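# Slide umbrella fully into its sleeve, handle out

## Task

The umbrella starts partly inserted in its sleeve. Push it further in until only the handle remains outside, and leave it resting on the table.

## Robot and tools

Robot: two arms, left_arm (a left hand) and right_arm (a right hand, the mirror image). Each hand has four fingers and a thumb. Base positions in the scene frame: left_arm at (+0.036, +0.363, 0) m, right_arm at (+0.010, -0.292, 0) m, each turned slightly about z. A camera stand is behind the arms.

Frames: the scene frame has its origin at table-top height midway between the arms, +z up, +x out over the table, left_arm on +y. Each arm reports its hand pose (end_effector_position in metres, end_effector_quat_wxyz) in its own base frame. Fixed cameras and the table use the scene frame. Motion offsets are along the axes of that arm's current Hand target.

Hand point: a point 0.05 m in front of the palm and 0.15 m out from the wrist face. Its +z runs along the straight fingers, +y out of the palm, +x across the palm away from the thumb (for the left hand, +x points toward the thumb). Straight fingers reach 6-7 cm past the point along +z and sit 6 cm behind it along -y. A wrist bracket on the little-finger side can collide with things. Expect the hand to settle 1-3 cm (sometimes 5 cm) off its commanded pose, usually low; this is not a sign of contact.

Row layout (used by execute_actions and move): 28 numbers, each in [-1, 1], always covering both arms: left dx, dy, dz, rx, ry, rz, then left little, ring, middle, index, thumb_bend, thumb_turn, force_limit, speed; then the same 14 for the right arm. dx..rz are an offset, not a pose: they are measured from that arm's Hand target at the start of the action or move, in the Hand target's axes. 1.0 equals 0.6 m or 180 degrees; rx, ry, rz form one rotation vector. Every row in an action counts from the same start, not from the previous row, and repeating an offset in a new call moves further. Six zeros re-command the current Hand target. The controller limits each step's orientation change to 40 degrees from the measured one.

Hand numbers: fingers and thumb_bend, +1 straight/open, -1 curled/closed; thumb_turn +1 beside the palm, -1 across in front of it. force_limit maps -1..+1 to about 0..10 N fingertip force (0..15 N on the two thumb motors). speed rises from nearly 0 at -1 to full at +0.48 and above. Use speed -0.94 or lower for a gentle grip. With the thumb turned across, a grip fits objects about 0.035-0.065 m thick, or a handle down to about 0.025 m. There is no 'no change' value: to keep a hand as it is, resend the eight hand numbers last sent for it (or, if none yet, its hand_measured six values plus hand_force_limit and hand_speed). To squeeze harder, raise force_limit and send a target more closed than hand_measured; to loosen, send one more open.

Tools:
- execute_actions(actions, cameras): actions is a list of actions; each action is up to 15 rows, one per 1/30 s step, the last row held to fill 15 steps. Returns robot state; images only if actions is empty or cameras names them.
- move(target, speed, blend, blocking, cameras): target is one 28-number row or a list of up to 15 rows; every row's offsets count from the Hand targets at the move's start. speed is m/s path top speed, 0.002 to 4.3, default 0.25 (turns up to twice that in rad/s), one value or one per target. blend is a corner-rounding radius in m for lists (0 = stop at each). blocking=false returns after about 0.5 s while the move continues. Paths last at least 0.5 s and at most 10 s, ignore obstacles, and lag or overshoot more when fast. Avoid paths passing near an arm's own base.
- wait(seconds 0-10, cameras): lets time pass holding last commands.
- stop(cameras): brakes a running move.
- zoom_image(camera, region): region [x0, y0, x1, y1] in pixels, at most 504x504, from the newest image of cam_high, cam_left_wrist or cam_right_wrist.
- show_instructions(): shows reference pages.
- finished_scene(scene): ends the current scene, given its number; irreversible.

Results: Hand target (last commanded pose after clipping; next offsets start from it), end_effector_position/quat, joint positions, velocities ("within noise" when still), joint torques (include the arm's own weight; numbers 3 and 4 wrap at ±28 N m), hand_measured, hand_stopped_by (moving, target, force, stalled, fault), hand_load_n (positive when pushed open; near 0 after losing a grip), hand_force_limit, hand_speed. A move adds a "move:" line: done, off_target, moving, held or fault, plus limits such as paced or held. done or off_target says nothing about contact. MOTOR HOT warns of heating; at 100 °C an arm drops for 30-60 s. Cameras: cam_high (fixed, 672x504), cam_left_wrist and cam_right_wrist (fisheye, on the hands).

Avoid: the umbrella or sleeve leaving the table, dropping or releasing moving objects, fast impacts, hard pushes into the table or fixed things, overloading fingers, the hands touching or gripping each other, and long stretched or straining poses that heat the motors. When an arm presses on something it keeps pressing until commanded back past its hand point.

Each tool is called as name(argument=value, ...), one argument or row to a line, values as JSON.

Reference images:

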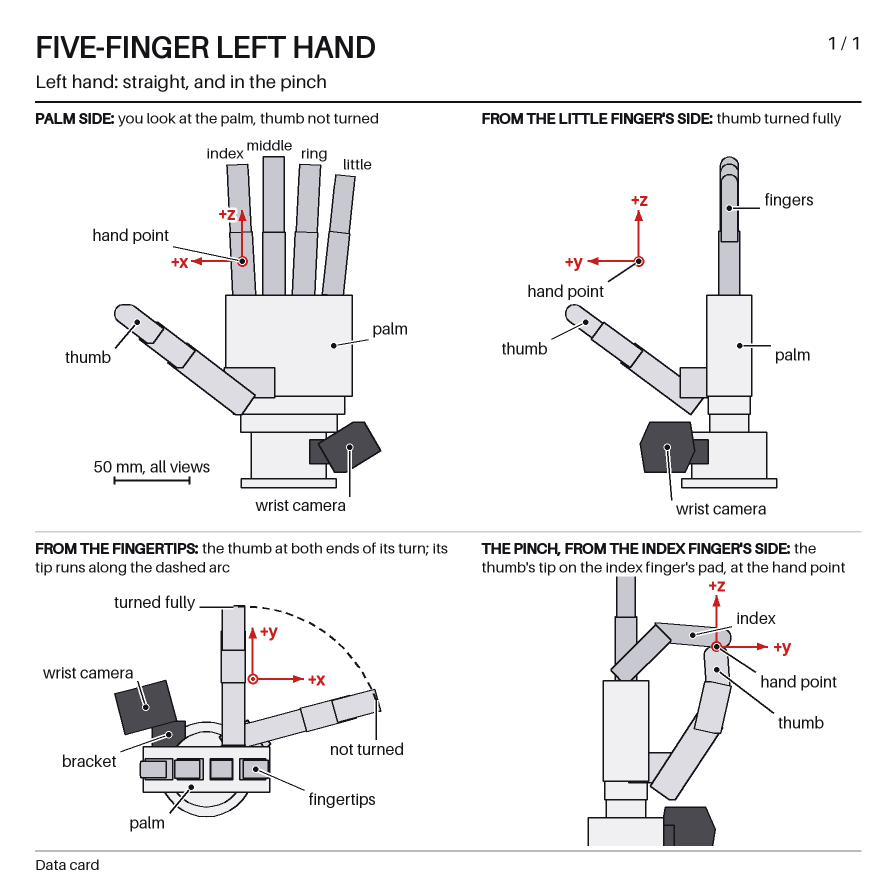

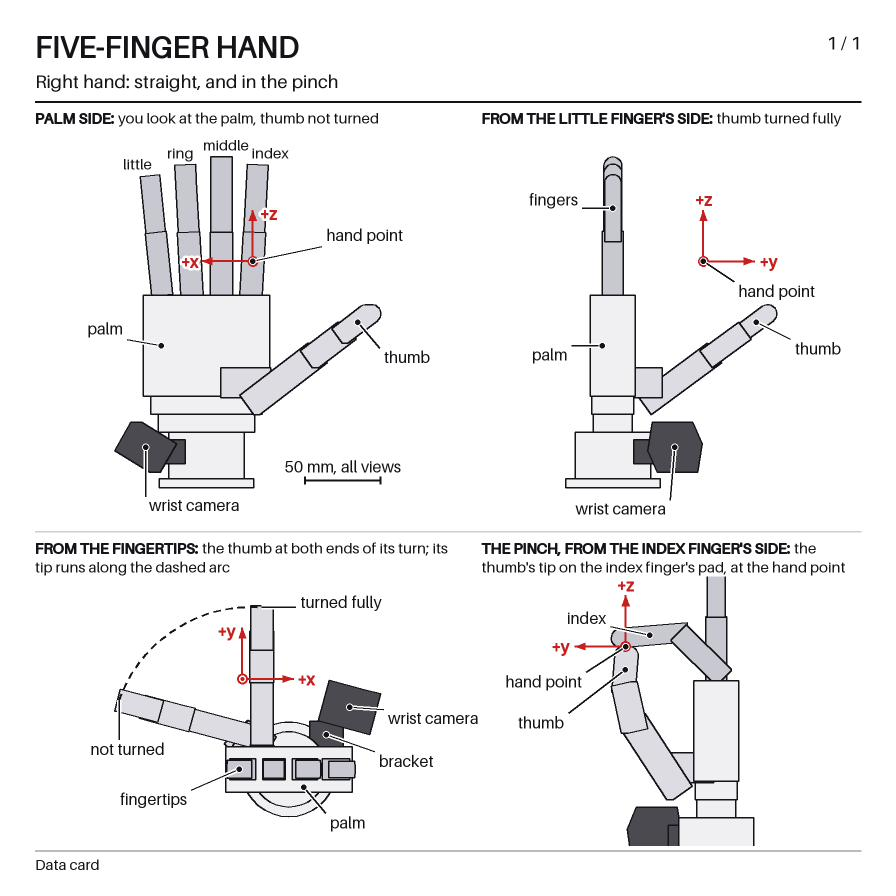

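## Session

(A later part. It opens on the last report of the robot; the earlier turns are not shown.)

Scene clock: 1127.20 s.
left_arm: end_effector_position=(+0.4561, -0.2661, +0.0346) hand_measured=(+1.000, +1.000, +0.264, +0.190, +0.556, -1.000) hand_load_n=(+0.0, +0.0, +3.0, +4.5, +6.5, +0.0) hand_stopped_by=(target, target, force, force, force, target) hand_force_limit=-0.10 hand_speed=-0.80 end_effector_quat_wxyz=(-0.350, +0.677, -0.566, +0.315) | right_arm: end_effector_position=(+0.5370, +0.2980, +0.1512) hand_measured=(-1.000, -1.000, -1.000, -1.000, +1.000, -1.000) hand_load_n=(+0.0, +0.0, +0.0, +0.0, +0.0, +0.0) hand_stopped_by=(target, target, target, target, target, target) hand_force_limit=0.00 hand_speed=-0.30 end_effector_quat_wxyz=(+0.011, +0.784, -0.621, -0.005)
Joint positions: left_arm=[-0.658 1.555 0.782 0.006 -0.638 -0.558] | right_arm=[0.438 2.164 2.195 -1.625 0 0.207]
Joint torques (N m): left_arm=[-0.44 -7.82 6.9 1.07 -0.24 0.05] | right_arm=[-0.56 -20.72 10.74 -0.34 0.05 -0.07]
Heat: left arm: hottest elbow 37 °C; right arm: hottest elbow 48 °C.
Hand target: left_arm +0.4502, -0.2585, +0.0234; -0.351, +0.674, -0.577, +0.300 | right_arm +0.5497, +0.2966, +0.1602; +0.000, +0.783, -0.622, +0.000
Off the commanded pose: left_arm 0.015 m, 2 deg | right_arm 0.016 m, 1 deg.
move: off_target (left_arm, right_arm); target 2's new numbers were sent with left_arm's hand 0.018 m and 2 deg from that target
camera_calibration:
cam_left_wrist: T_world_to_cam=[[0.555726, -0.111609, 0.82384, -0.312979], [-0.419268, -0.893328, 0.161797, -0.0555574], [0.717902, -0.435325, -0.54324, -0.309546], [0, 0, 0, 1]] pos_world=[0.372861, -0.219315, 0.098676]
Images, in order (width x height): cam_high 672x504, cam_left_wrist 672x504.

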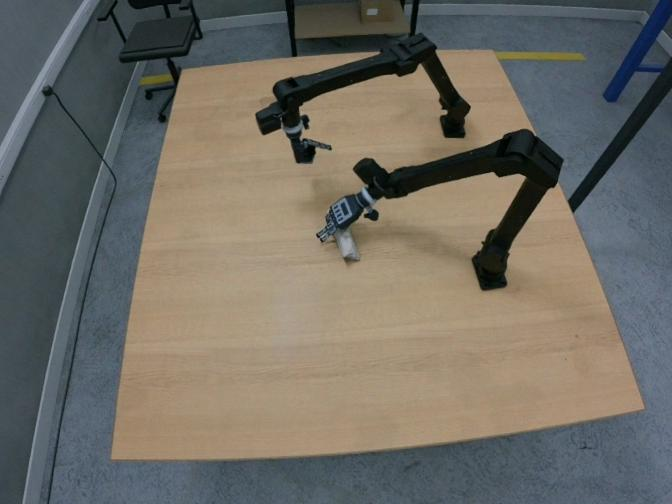

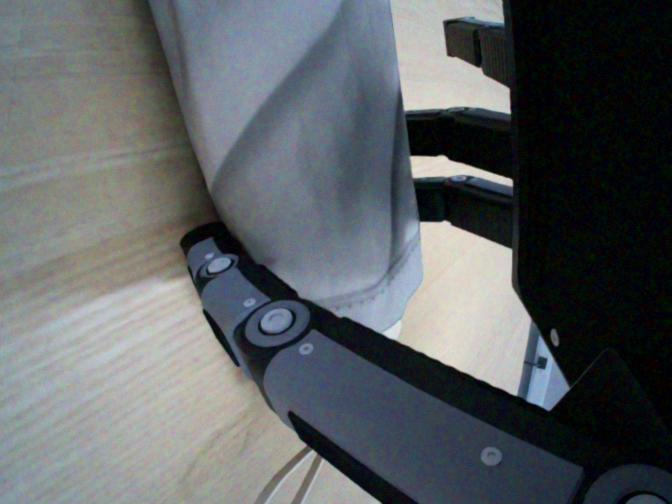

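move(
  target=[
    [0,0,0,0,0,0, 1,1,-0.9,-0.9,-0.5,-1,-0.1,-0.8, -0.0778,0.1008,0.1003,0,0,0, -1,-1,-1,-1,1,-1,0,-0.3],
    [0,0,0,0,0,0, 1,1,-0.9,-0.9,-0.5,-1,-0.1,-0.8, -0.0778,0.1008,0.252,0,0,0, -1,-1,-1,-1,1,-1,0,-0.3],
    [0,0,0,0,0,0, 1,1,-0.9,-0.9,-0.5,-1,-0.1,-0.8, -0.14,0.1008,0.252,0,0,0, -1,-1,-1,-1,1,-1,0,-0.3],
  ],
  speed=[0.15,0.12,0.06],
  cameras=["all"],
)

zoom_image(
  camera="cam_high",
  region=[290, 150, 390, 270],
)

Scene clock: 1146.27 s.
left_arm: end_effector_position=(+0.4561, -0.2661, +0.0346) hand_measured=(+1.000, +1.000, +0.264, +0.190, +0.556, -1.000) hand_load_n=(+0.0, +0.0, +3.0, +4.5, +6.5, -0.5) hand_stopped_by=(target, target, force, force, force, target) hand_force_limit=-0.10 hand_speed=-0.80 end_effector_quat_wxyz=(-0.350, +0.677, -0.566, +0.315) | right_arm: end_effector_position=(+0.4606, +0.3527, +0.0045) hand_measured=(-1.000, -1.000, -1.000, -1.000, +1.000, -1.000) hand_load_n=(+0.0, +0.0, +0.0, +0.0, +0.0, +0.0) hand_stopped_by=(target, target, target, target, target, target) hand_force_limit=0.00 hand_speed=-0.30 end_effector_quat_wxyz=(+0.010, +0.784, -0.621, -0.004)
Joint positions: left_arm=[-0.658 1.555 0.782 0.006 -0.638 -0.558] | right_arm=[0.569 2.12 1.727 -1.198 -0.001 0.339]
Joint torques (N m): left_arm=[-0.38 -7.82 6.89 1.07 -0.24 0.05] | right_arm=[0.32 -18.84 9.87 0.02 0.06 0.04]
Heat: left arm: hottest elbow 37 °C; right arm: hottest elbow 47 °C.
Hand target: left_arm +0.4502, -0.2585, +0.0234; -0.351, +0.674, -0.577, +0.300 | right_arm +0.4718, +0.3647, +0.0090; +0.000, +0.783, -0.622, +0.000
Off the commanded pose: left_arm 0.015 m, 2 deg | right_arm 0.017 m, 1 deg.
move: off_target (left_arm, right_arm)
camera_calibration:
cam_left_wrist: T_world_to_cam=[[0.555726, -0.111609, 0.82384, -0.312979], [-0.419268, -0.893328, 0.161797, -0.0555574], [0.717902, -0.435325, -0.54324, -0.309546], [0, 0, 0, 1]] pos_world=[0.372861, -0.219315, 0.098676]
cam_right_wrist: T_world_to_cam=[[-0.882533, -0.466833, 0.056594, 0.567777], [-0.389626, 0.793292, 0.467846, -0.0977669], [-0.263302, 0.390839, -0.881996, 0.107956], [0, 0, 0, 1]] pos_world=[0.491414, 0.300421, 0.108824]

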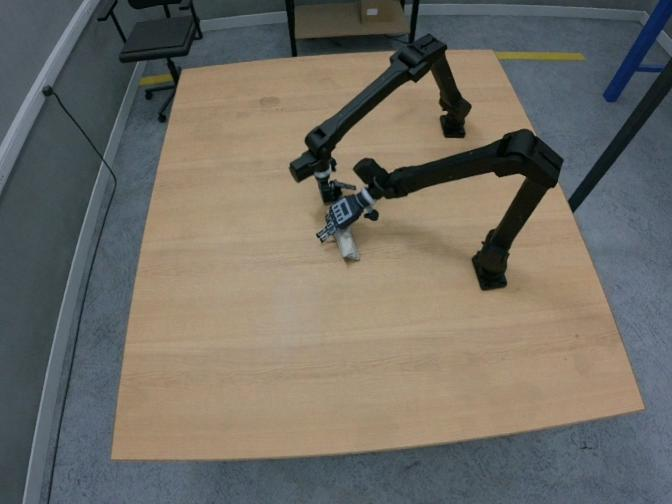

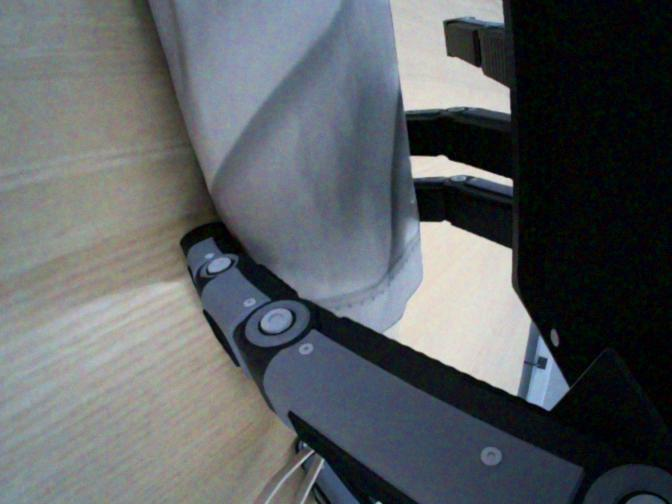

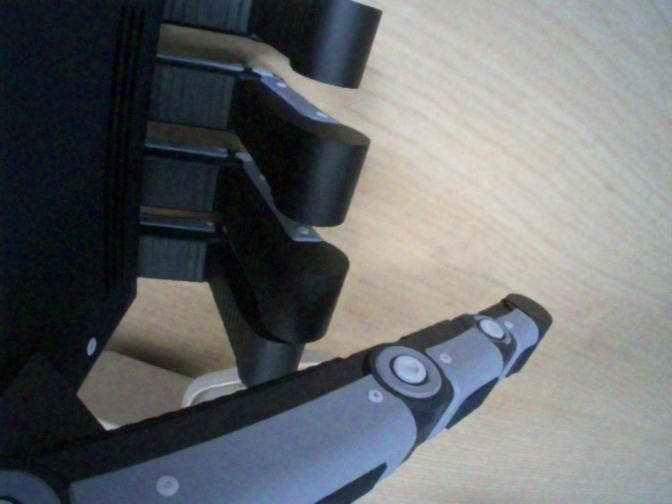

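Scaled by 4.200 from the camera's 672x504 image, which has a finer 960x720 frame.

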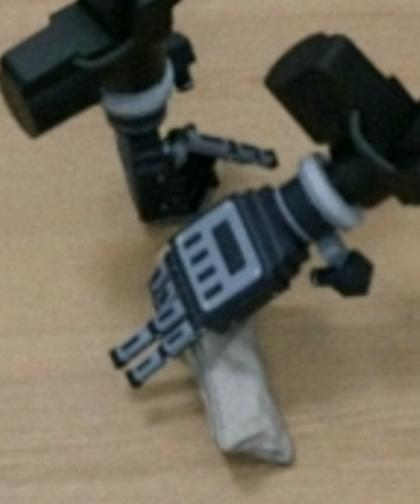

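move(
  target=[
    [0,0,0,0,0,0, 1,1,-0.9,-0.9,-0.5,-1,-0.1,-0.8, -0.09,0,0,0,0,0, -1,-1,-1,-1,1,-1,0,-0.3],
  ],
  speed=0.05,
  cameras=["cam_left_wrist","cam_right_wrist"],
)

Scene clock: 1155.00 s.
left_arm: end_effector_position=(+0.4561, -0.2661, +0.0346) hand_measured=(+1.000, +1.000, +0.264, +0.190, +0.556, -1.000) hand_load_n=(+0.0, +0.0, +3.0, +3.0, +6.0, -1.0) hand_stopped_by=(target, target, force, force, force, target) hand_force_limit=-0.10 hand_speed=-0.80 end_effector_quat_wxyz=(-0.350, +0.677, -0.566, +0.315) | right_arm: end_effector_position=(+0.4555, +0.3931, +0.0049) hand_measured=(-1.000, -1.000, -1.000, -1.000, +1.000, -1.000) hand_load_n=(+0.0, +0.0, +0.0, +0.0, +0.0, +0.0) hand_stopped_by=(target, target, target, target, target, target) hand_force_limit=0.00 hand_speed=-0.30 end_effector_quat_wxyz=(+0.012, +0.780, -0.625, -0.001)
Joint positions: left_arm=[-0.658 1.555 0.782 0.006 -0.638 -0.557] | right_arm=[0.628 2.168 1.812 -1.239 0.005 0.408]
Joint torques (N m): left_arm=[-0.44 -7.82 6.9 1.07 -0.24 0.04] | right_arm=[2.14 -19.14 10.3 0.02 -0.23 0.12]
Heat: left arm: hottest elbow 36 °C; right arm: hottest elbow 46 °C.
Hand target: left_arm +0.4502, -0.2585, +0.0234; -0.351, +0.674, -0.577, +0.300 | right_arm +0.4596, +0.4174, +0.0091; +0.000, +0.783, -0.622, +0.000
Off the commanded pose: left_arm 0.015 m, 2 deg | right_arm 0.025 m, 2 deg.
move: off_target (left_arm, right_arm)
camera_calibration:
cam_left_wrist: T_world_to_cam=[[0.555724, -0.11234, 0.823742, -0.313129], [-0.419653, -0.893239, 0.161294, -0.0553439], [0.717678, -0.435321, -0.543538, -0.309432], [0, 0, 0, 1]] pos_world=[0.372861, -0.219314, 0.0986762]
cam_right_wrist: T_world_to_cam=[[-0.887531, -0.457013, 0.0585536, 0.580547], [-0.382186, 0.801207, 0.460435, -0.138424], [-0.257339, 0.386272, -0.88576, 0.0903144], [0, 0, 0, 1]] pos_world=[0.48559, 0.341338, 0.109739]
Images, in order (width x height): cam_left_wrist 672x504, cam_right_wrist 672x504.

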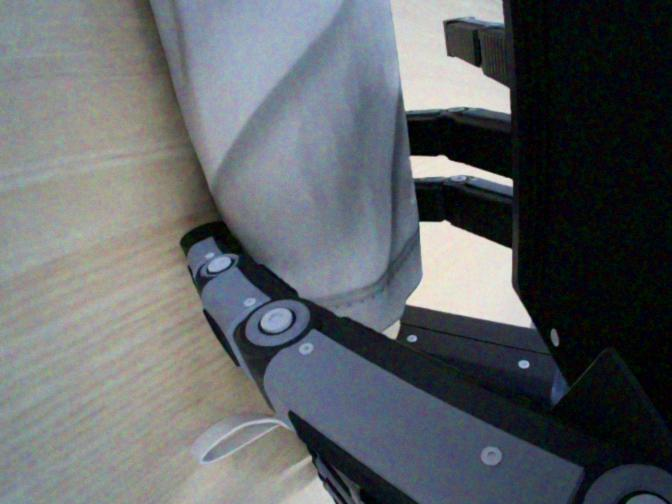

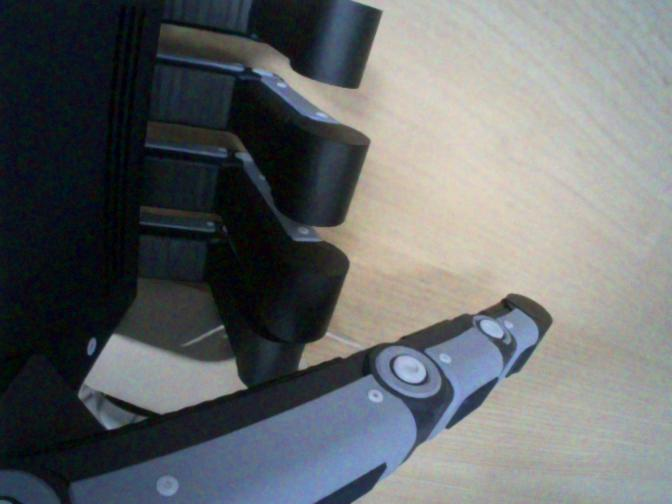

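move(
  target=[
    [0,0,0,0,0,0, 1,1,-0.9,-0.9,-0.5,-1,-0.1,-0.8, -0.05,0,0,0,0,0, -1,-1,-1,-1,1,-1,0,-0.3],
  ],
  speed=0.05,
  cameras=["cam_left_wrist","cam_right_wrist"],
)

zoom_image(
  camera="cam_right_wrist",
  region=[40, 260, 300, 450],
)

zoom_image(
  camera="cam_left_wrist",
  region=[200, 200, 560, 504],
)

Scene clock: 1162.03 s.
left_arm: end_effector_position=(+0.4577, -0.2607, +0.0344) hand_measured=(+1.000, +1.000, +0.262, +0.190, +0.556, -1.000) hand_load_n=(+0.0, +0.0, +0.5, +2.0, +3.0, -1.5) hand_stopped_by=(target, target, force, force, force, target) hand_force_limit=-0.10 hand_speed=-0.80 end_effector_quat_wxyz=(-0.356, +0.675, -0.568, +0.310) | right_arm: end_effector_position=(+0.4534, +0.4134, +0.0046) hand_measured=(-1.000, -1.000, -1.000, -1.000, +1.000, -1.000) hand_load_n=(+0.0, +0.0, +0.0, +0.0, +0.0, +0.0) hand_stopped_by=(target, target, target, target, target, target) hand_force_limit=0.00 hand_speed=-0.30 end_effector_quat_wxyz=(+0.017, +0.778, -0.629, +0.002)
Joint positions: left_arm=[-0.652 1.555 0.781 0.006 -0.645 -0.542] | right_arm=[0.656 2.201 1.87 -1.271 0.011 0.445]
Joint torques (N m): left_arm=[-0.85 -7.77 6.91 1.07 0.03 -0.11] | right_arm=[2.61 -19.43 10.69 0.16 -0.43 0.18]
Heat: left arm: hottest elbow 36 °C; right arm: hottest elbow 45 °C.
Hand target: left_arm +0.4503, -0.2584, +0.0234; -0.351, +0.674, -0.577, +0.300 | right_arm +0.4528, +0.4465, +0.0091; +0.000, +0.783, -0.622, +0.000
Off the commanded pose: left_arm 0.013 m, 2 deg | right_arm 0.034 m, 2 deg.
move: off_target (left_arm, right_arm)
camera_calibration:
cam_left_wrist: T_world_to_cam=[[0.555383, -0.123999, 0.822298, -0.31611], [-0.416701, -0.897219, 0.146145, -0.0516937], [0.71966, -0.423819, -0.54997, -0.306034], [0, 0, 0, 1]] pos_world=[0.374261, -0.215281, 0.0991817]
cam_right_wrist: T_world_to_cam=[[-0.891299, -0.448735, 0.0649889, 0.586255], [-0.374287, 0.809054, 0.453147, -0.16219], [-0.255922, 0.379565, -0.889064, 0.0838597], [0, 0, 0, 1]] pos_world=[0.483284, 0.362463, 0.109953]
Images, in order (width x height): cam_left_wrist 672x504, cam_right_wrist 672x504.

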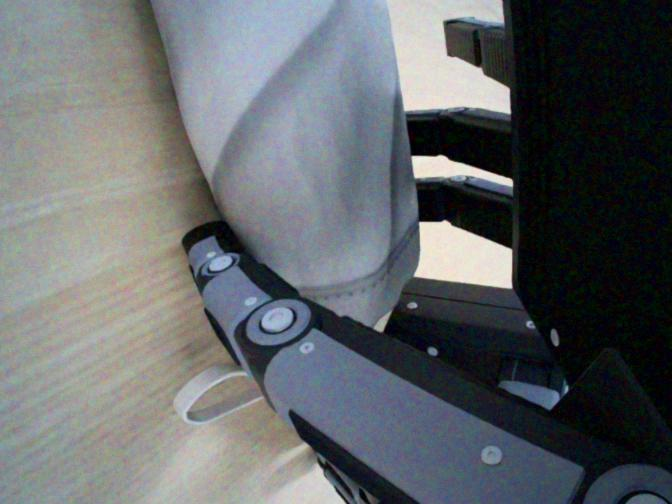

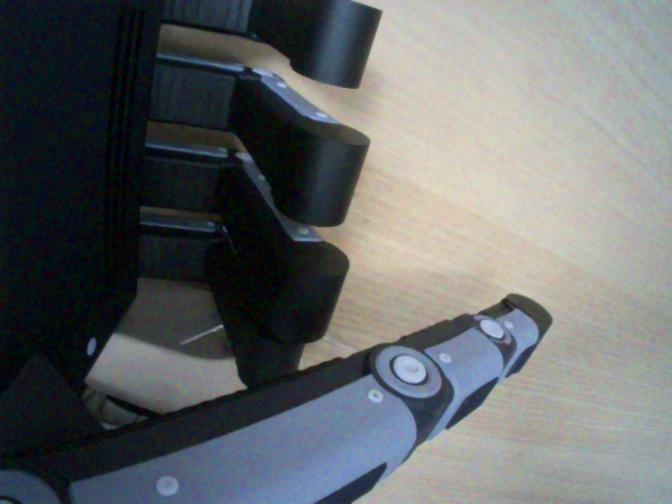

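Scaled by 1.938 from the camera's 672x504 image, which has a finer 960x720 frame.

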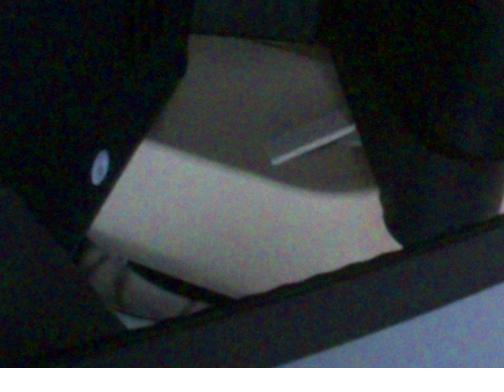

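Scaled by 1.400 from the camera's 672x504 image, which has a finer 960x720 frame.

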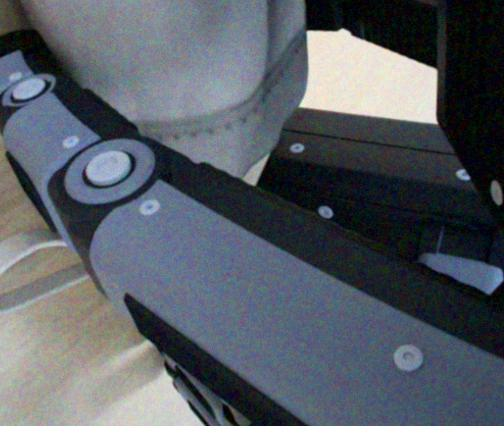

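move(
  target=[
    [0,0,0,0,0,0, 1,1,-0.9,-0.9,-0.5,-1,-0.1,-0.8, -0.025,0,0,0,0,0, -1,-1,-1,-1,1,-1,0,-0.3],
  ],
  speed=0.05,
  cameras=["cam_left_wrist","cam_right_wrist"],
)

zoom_image(
  camera="cam_right_wrist",
  region=[40, 260, 300, 450],
)

zoom_image(
  camera="cam_left_wrist",
  region=[200, 200, 560, 504],
)

Scene clock: 1174.47 s.
left_arm: end_effector_position=(+0.4590, -0.2568, +0.0341) hand_measured=(+1.000, +1.000, +0.262, +0.190, +0.556, -1.000) hand_load_n=(+0.0, +0.0, +0.5, +1.5, +2.5, -1.5) hand_stopped_by=(target, target, force, force, force, target) hand_force_limit=-0.10 hand_speed=-0.80 end_effector_quat_wxyz=(-0.359, +0.676, -0.566, +0.307) | right_arm: end_effector_position=(+0.4539, +0.4184, +0.0047) hand_measured=(-1.000, -1.000, -1.000, -1.000, +1.000, -1.000) hand_load_n=(+0.0, +0.0, +0.0, -0.5, +0.0, +0.0) hand_stopped_by=(target, target, target, target, target, target) hand_force_limit=0.00 hand_speed=-0.30 end_effector_quat_wxyz=(+0.022, +0.775, -0.632, +0.003)
Joint positions: left_arm=[-0.646 1.555 0.78 0.006 -0.65 -0.539] | right_arm=[0.662 2.217 1.896 -1.292 0.016 0.46]
Joint torques (N m): left_arm=[-1.38 -7.77 6.99 1.07 0.2 -0.14] | right_arm=[3.6 -19.02 11.25 0.5 -0.59 0.2]
Heat: left arm: hottest elbow 36 °C; right arm: hottest elbow 47 °C.
Hand target: left_arm +0.4502, -0.2585, +0.0234; -0.351, +0.674, -0.577, +0.300 | right_arm +0.4495, +0.4610, +0.0090; +0.000, +0.783, -0.622, +0.000
Off the commanded pose: left_arm 0.014 m, 2 deg | right_arm 0.043 m, 3 deg.
move: off_target (left_arm, right_arm)
camera_calibration:
cam_left_wrist: T_world_to_cam=[[0.555748, -0.124616, 0.821958, -0.316402], [-0.410215, -0.901062, 0.140748, -0.0514042], [0.723096, -0.4154, -0.551883, -0.304811], [0, 0, 0, 1]] pos_world=[0.37516, -0.212366, 0.0990839]
cam_right_wrist: T_world_to_cam=[[-0.894866, -0.440379, 0.0726685, 0.586955], [-0.365626, 0.81665, 0.446543, -0.173115], [-0.255993, 0.373027, -0.891806, 0.0848986], [0, 0, 0, 1]] pos_world=[0.483684, 0.368188, 0.110363]
Images, in order (width x height): cam_left_wrist 672x504, cam_right_wrist 672x504.

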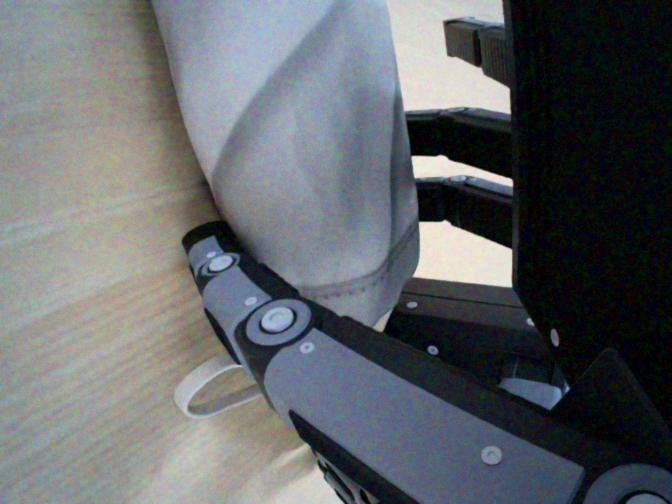

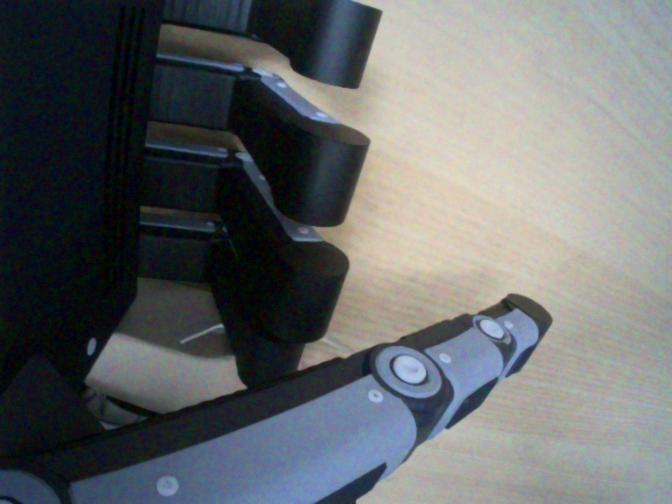

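Scaled by 1.938 from the camera's 672x504 image, which has a finer 960x720 frame.

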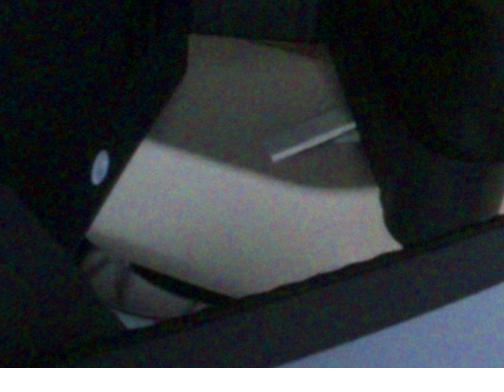

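Scaled by 1.400 from the camera's 672x504 image, which has a finer 960x720 frame.

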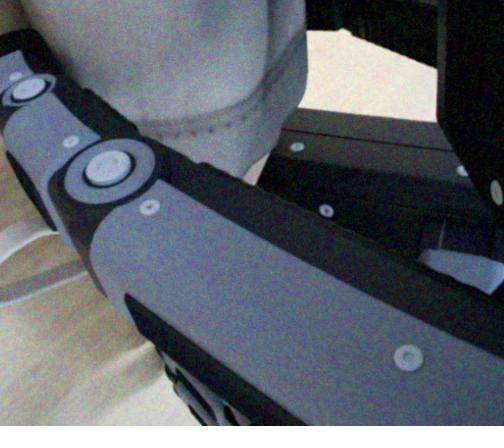

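move(
  target=[
    [0,0,0,0,0,0, 1,1,-0.9,-0.9,-0.5,-1,-0.1,-0.8, 0.2,0,0,0,0,0, -1,-1,-1,-1,1,-1,0,-0.3],
    [0,0,0,0,0,0, 1,1,1,1,1,-1,-0.1,-0.4, 0.25,-0.1,-0.2,0,0,0, -1,-1,-1,-1,1,-1,0,-0.3],
    [0.0026,-0.1677,-0.109,0,0,0, 1,1,1,1,1,-1,-0.1,-0.4, 0.25,-0.1,-0.2,0,0,0, -1,-1,-1,-1,1,-1,0,-0.3],
  ],
  speed=0.15,
  cameras=["cam_high","cam_left_wrist"],
)

zoom_image(
  camera="cam_left_wrist",
  region=[50, 100, 360, 400],
)

zoom_image(
  camera="cam_high",
  region=[290, 150, 390, 270],
)

Scene clock: 1189.47 s.
left_arm: end_effector_position=(+0.4429, -0.2485, +0.1243) hand_measured=(+1.000, +1.000, +1.000, +1.000, +0.998, -1.000) hand_load_n=(+0.0, +0.0, +0.0, +0.0, +0.0, +0.0) hand_stopped_by=(target, target, target, target, target, target) hand_force_limit=-0.10 hand_speed=-0.40 end_effector_quat_wxyz=(-0.351, +0.676, -0.582, +0.285) | right_arm: end_effector_position=(+0.5282, +0.3293, +0.1190) hand_measured=(-1.000, -1.000, -1.000, -1.000, +1.000, -1.000) hand_load_n=(+0.0, +0.0, +0.0, +0.0, +0.0, +0.0) hand_stopped_by=(target, target, target, target, target, target) hand_force_limit=0.00 hand_speed=-0.30 end_effector_quat_wxyz=(+0.011, +0.784, -0.621, -0.005)
Joint positions: left_arm=[-0.646 1.359 0.891 -0.354 -0.634 -0.54] | right_arm=[0.486 2.188 2.151 -1.559 -0.001 0.255]
Joint torques (N m): left_arm=[-0.97 -7 13.78 0.87 -0.3 -0.1] | right_arm=[-0.67 -20.72 10.77 -0.12 0.02 -0.05]
Heat: left arm: hottest elbow 36 °C; right arm: hottest elbow 47 °C.
Hand target: left_arm +0.4546, -0.2594, +0.1434; -0.351, +0.674, -0.577, +0.300 | right_arm +0.5419, +0.3286, +0.1292; -0.001, +0.783, -0.622, +0.000
Off the commanded pose: left_arm 0.025 m, 2 deg | right_arm 0.017 m, 1 deg.
move: off_target (left_arm, right_arm); target 2's new numbers were sent with left_arm's hand 0.014 m and 2 deg from that target
camera_calibration:
cam_left_wrist: T_world_to_cam=[[0.59429, -0.149121, 0.790305, -0.399847], [-0.412716, -0.899952, 0.140543, -0.0617585], [0.690279, -0.409695, -0.596377, -0.218509], [0, 0, 0, 1]] pos_world=[0.362968, -0.204727, 0.194367]
Images, in order (width x height): cam_high 672x504, cam_left_wrist 672x504.

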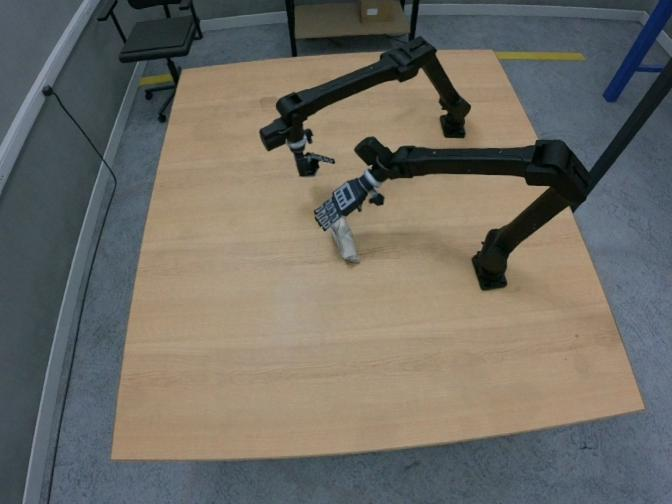

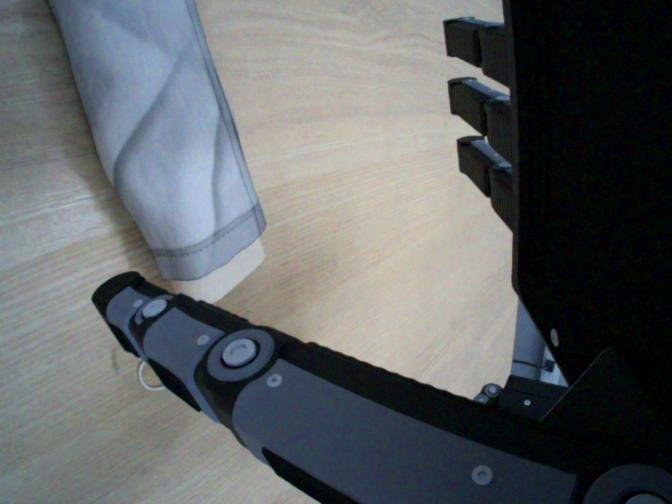

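Scaled by 1.626 from the camera's 672x504 image, which has a finer 960x720 frame.

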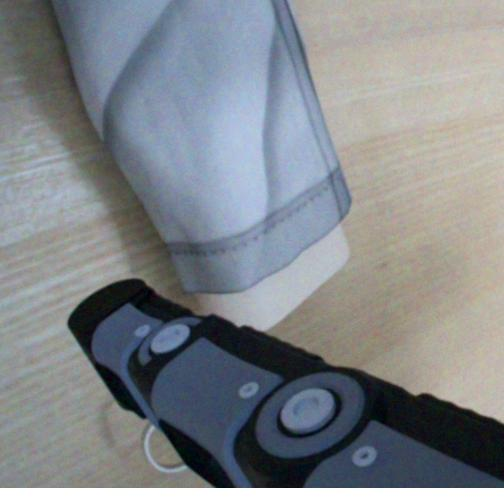

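Scaled by 4.200 from the camera's 672x504 image, which has a finer 960x720 frame.

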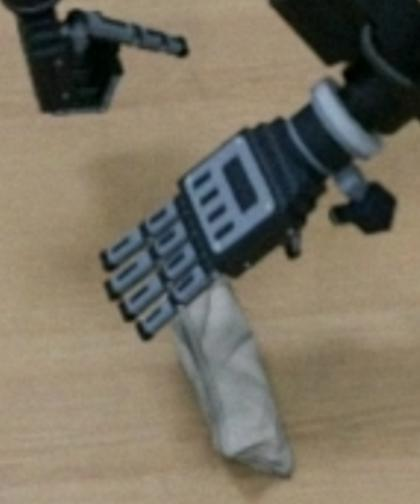

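finished_scene(
  scene=1,
)

The scene is finished: the task was done.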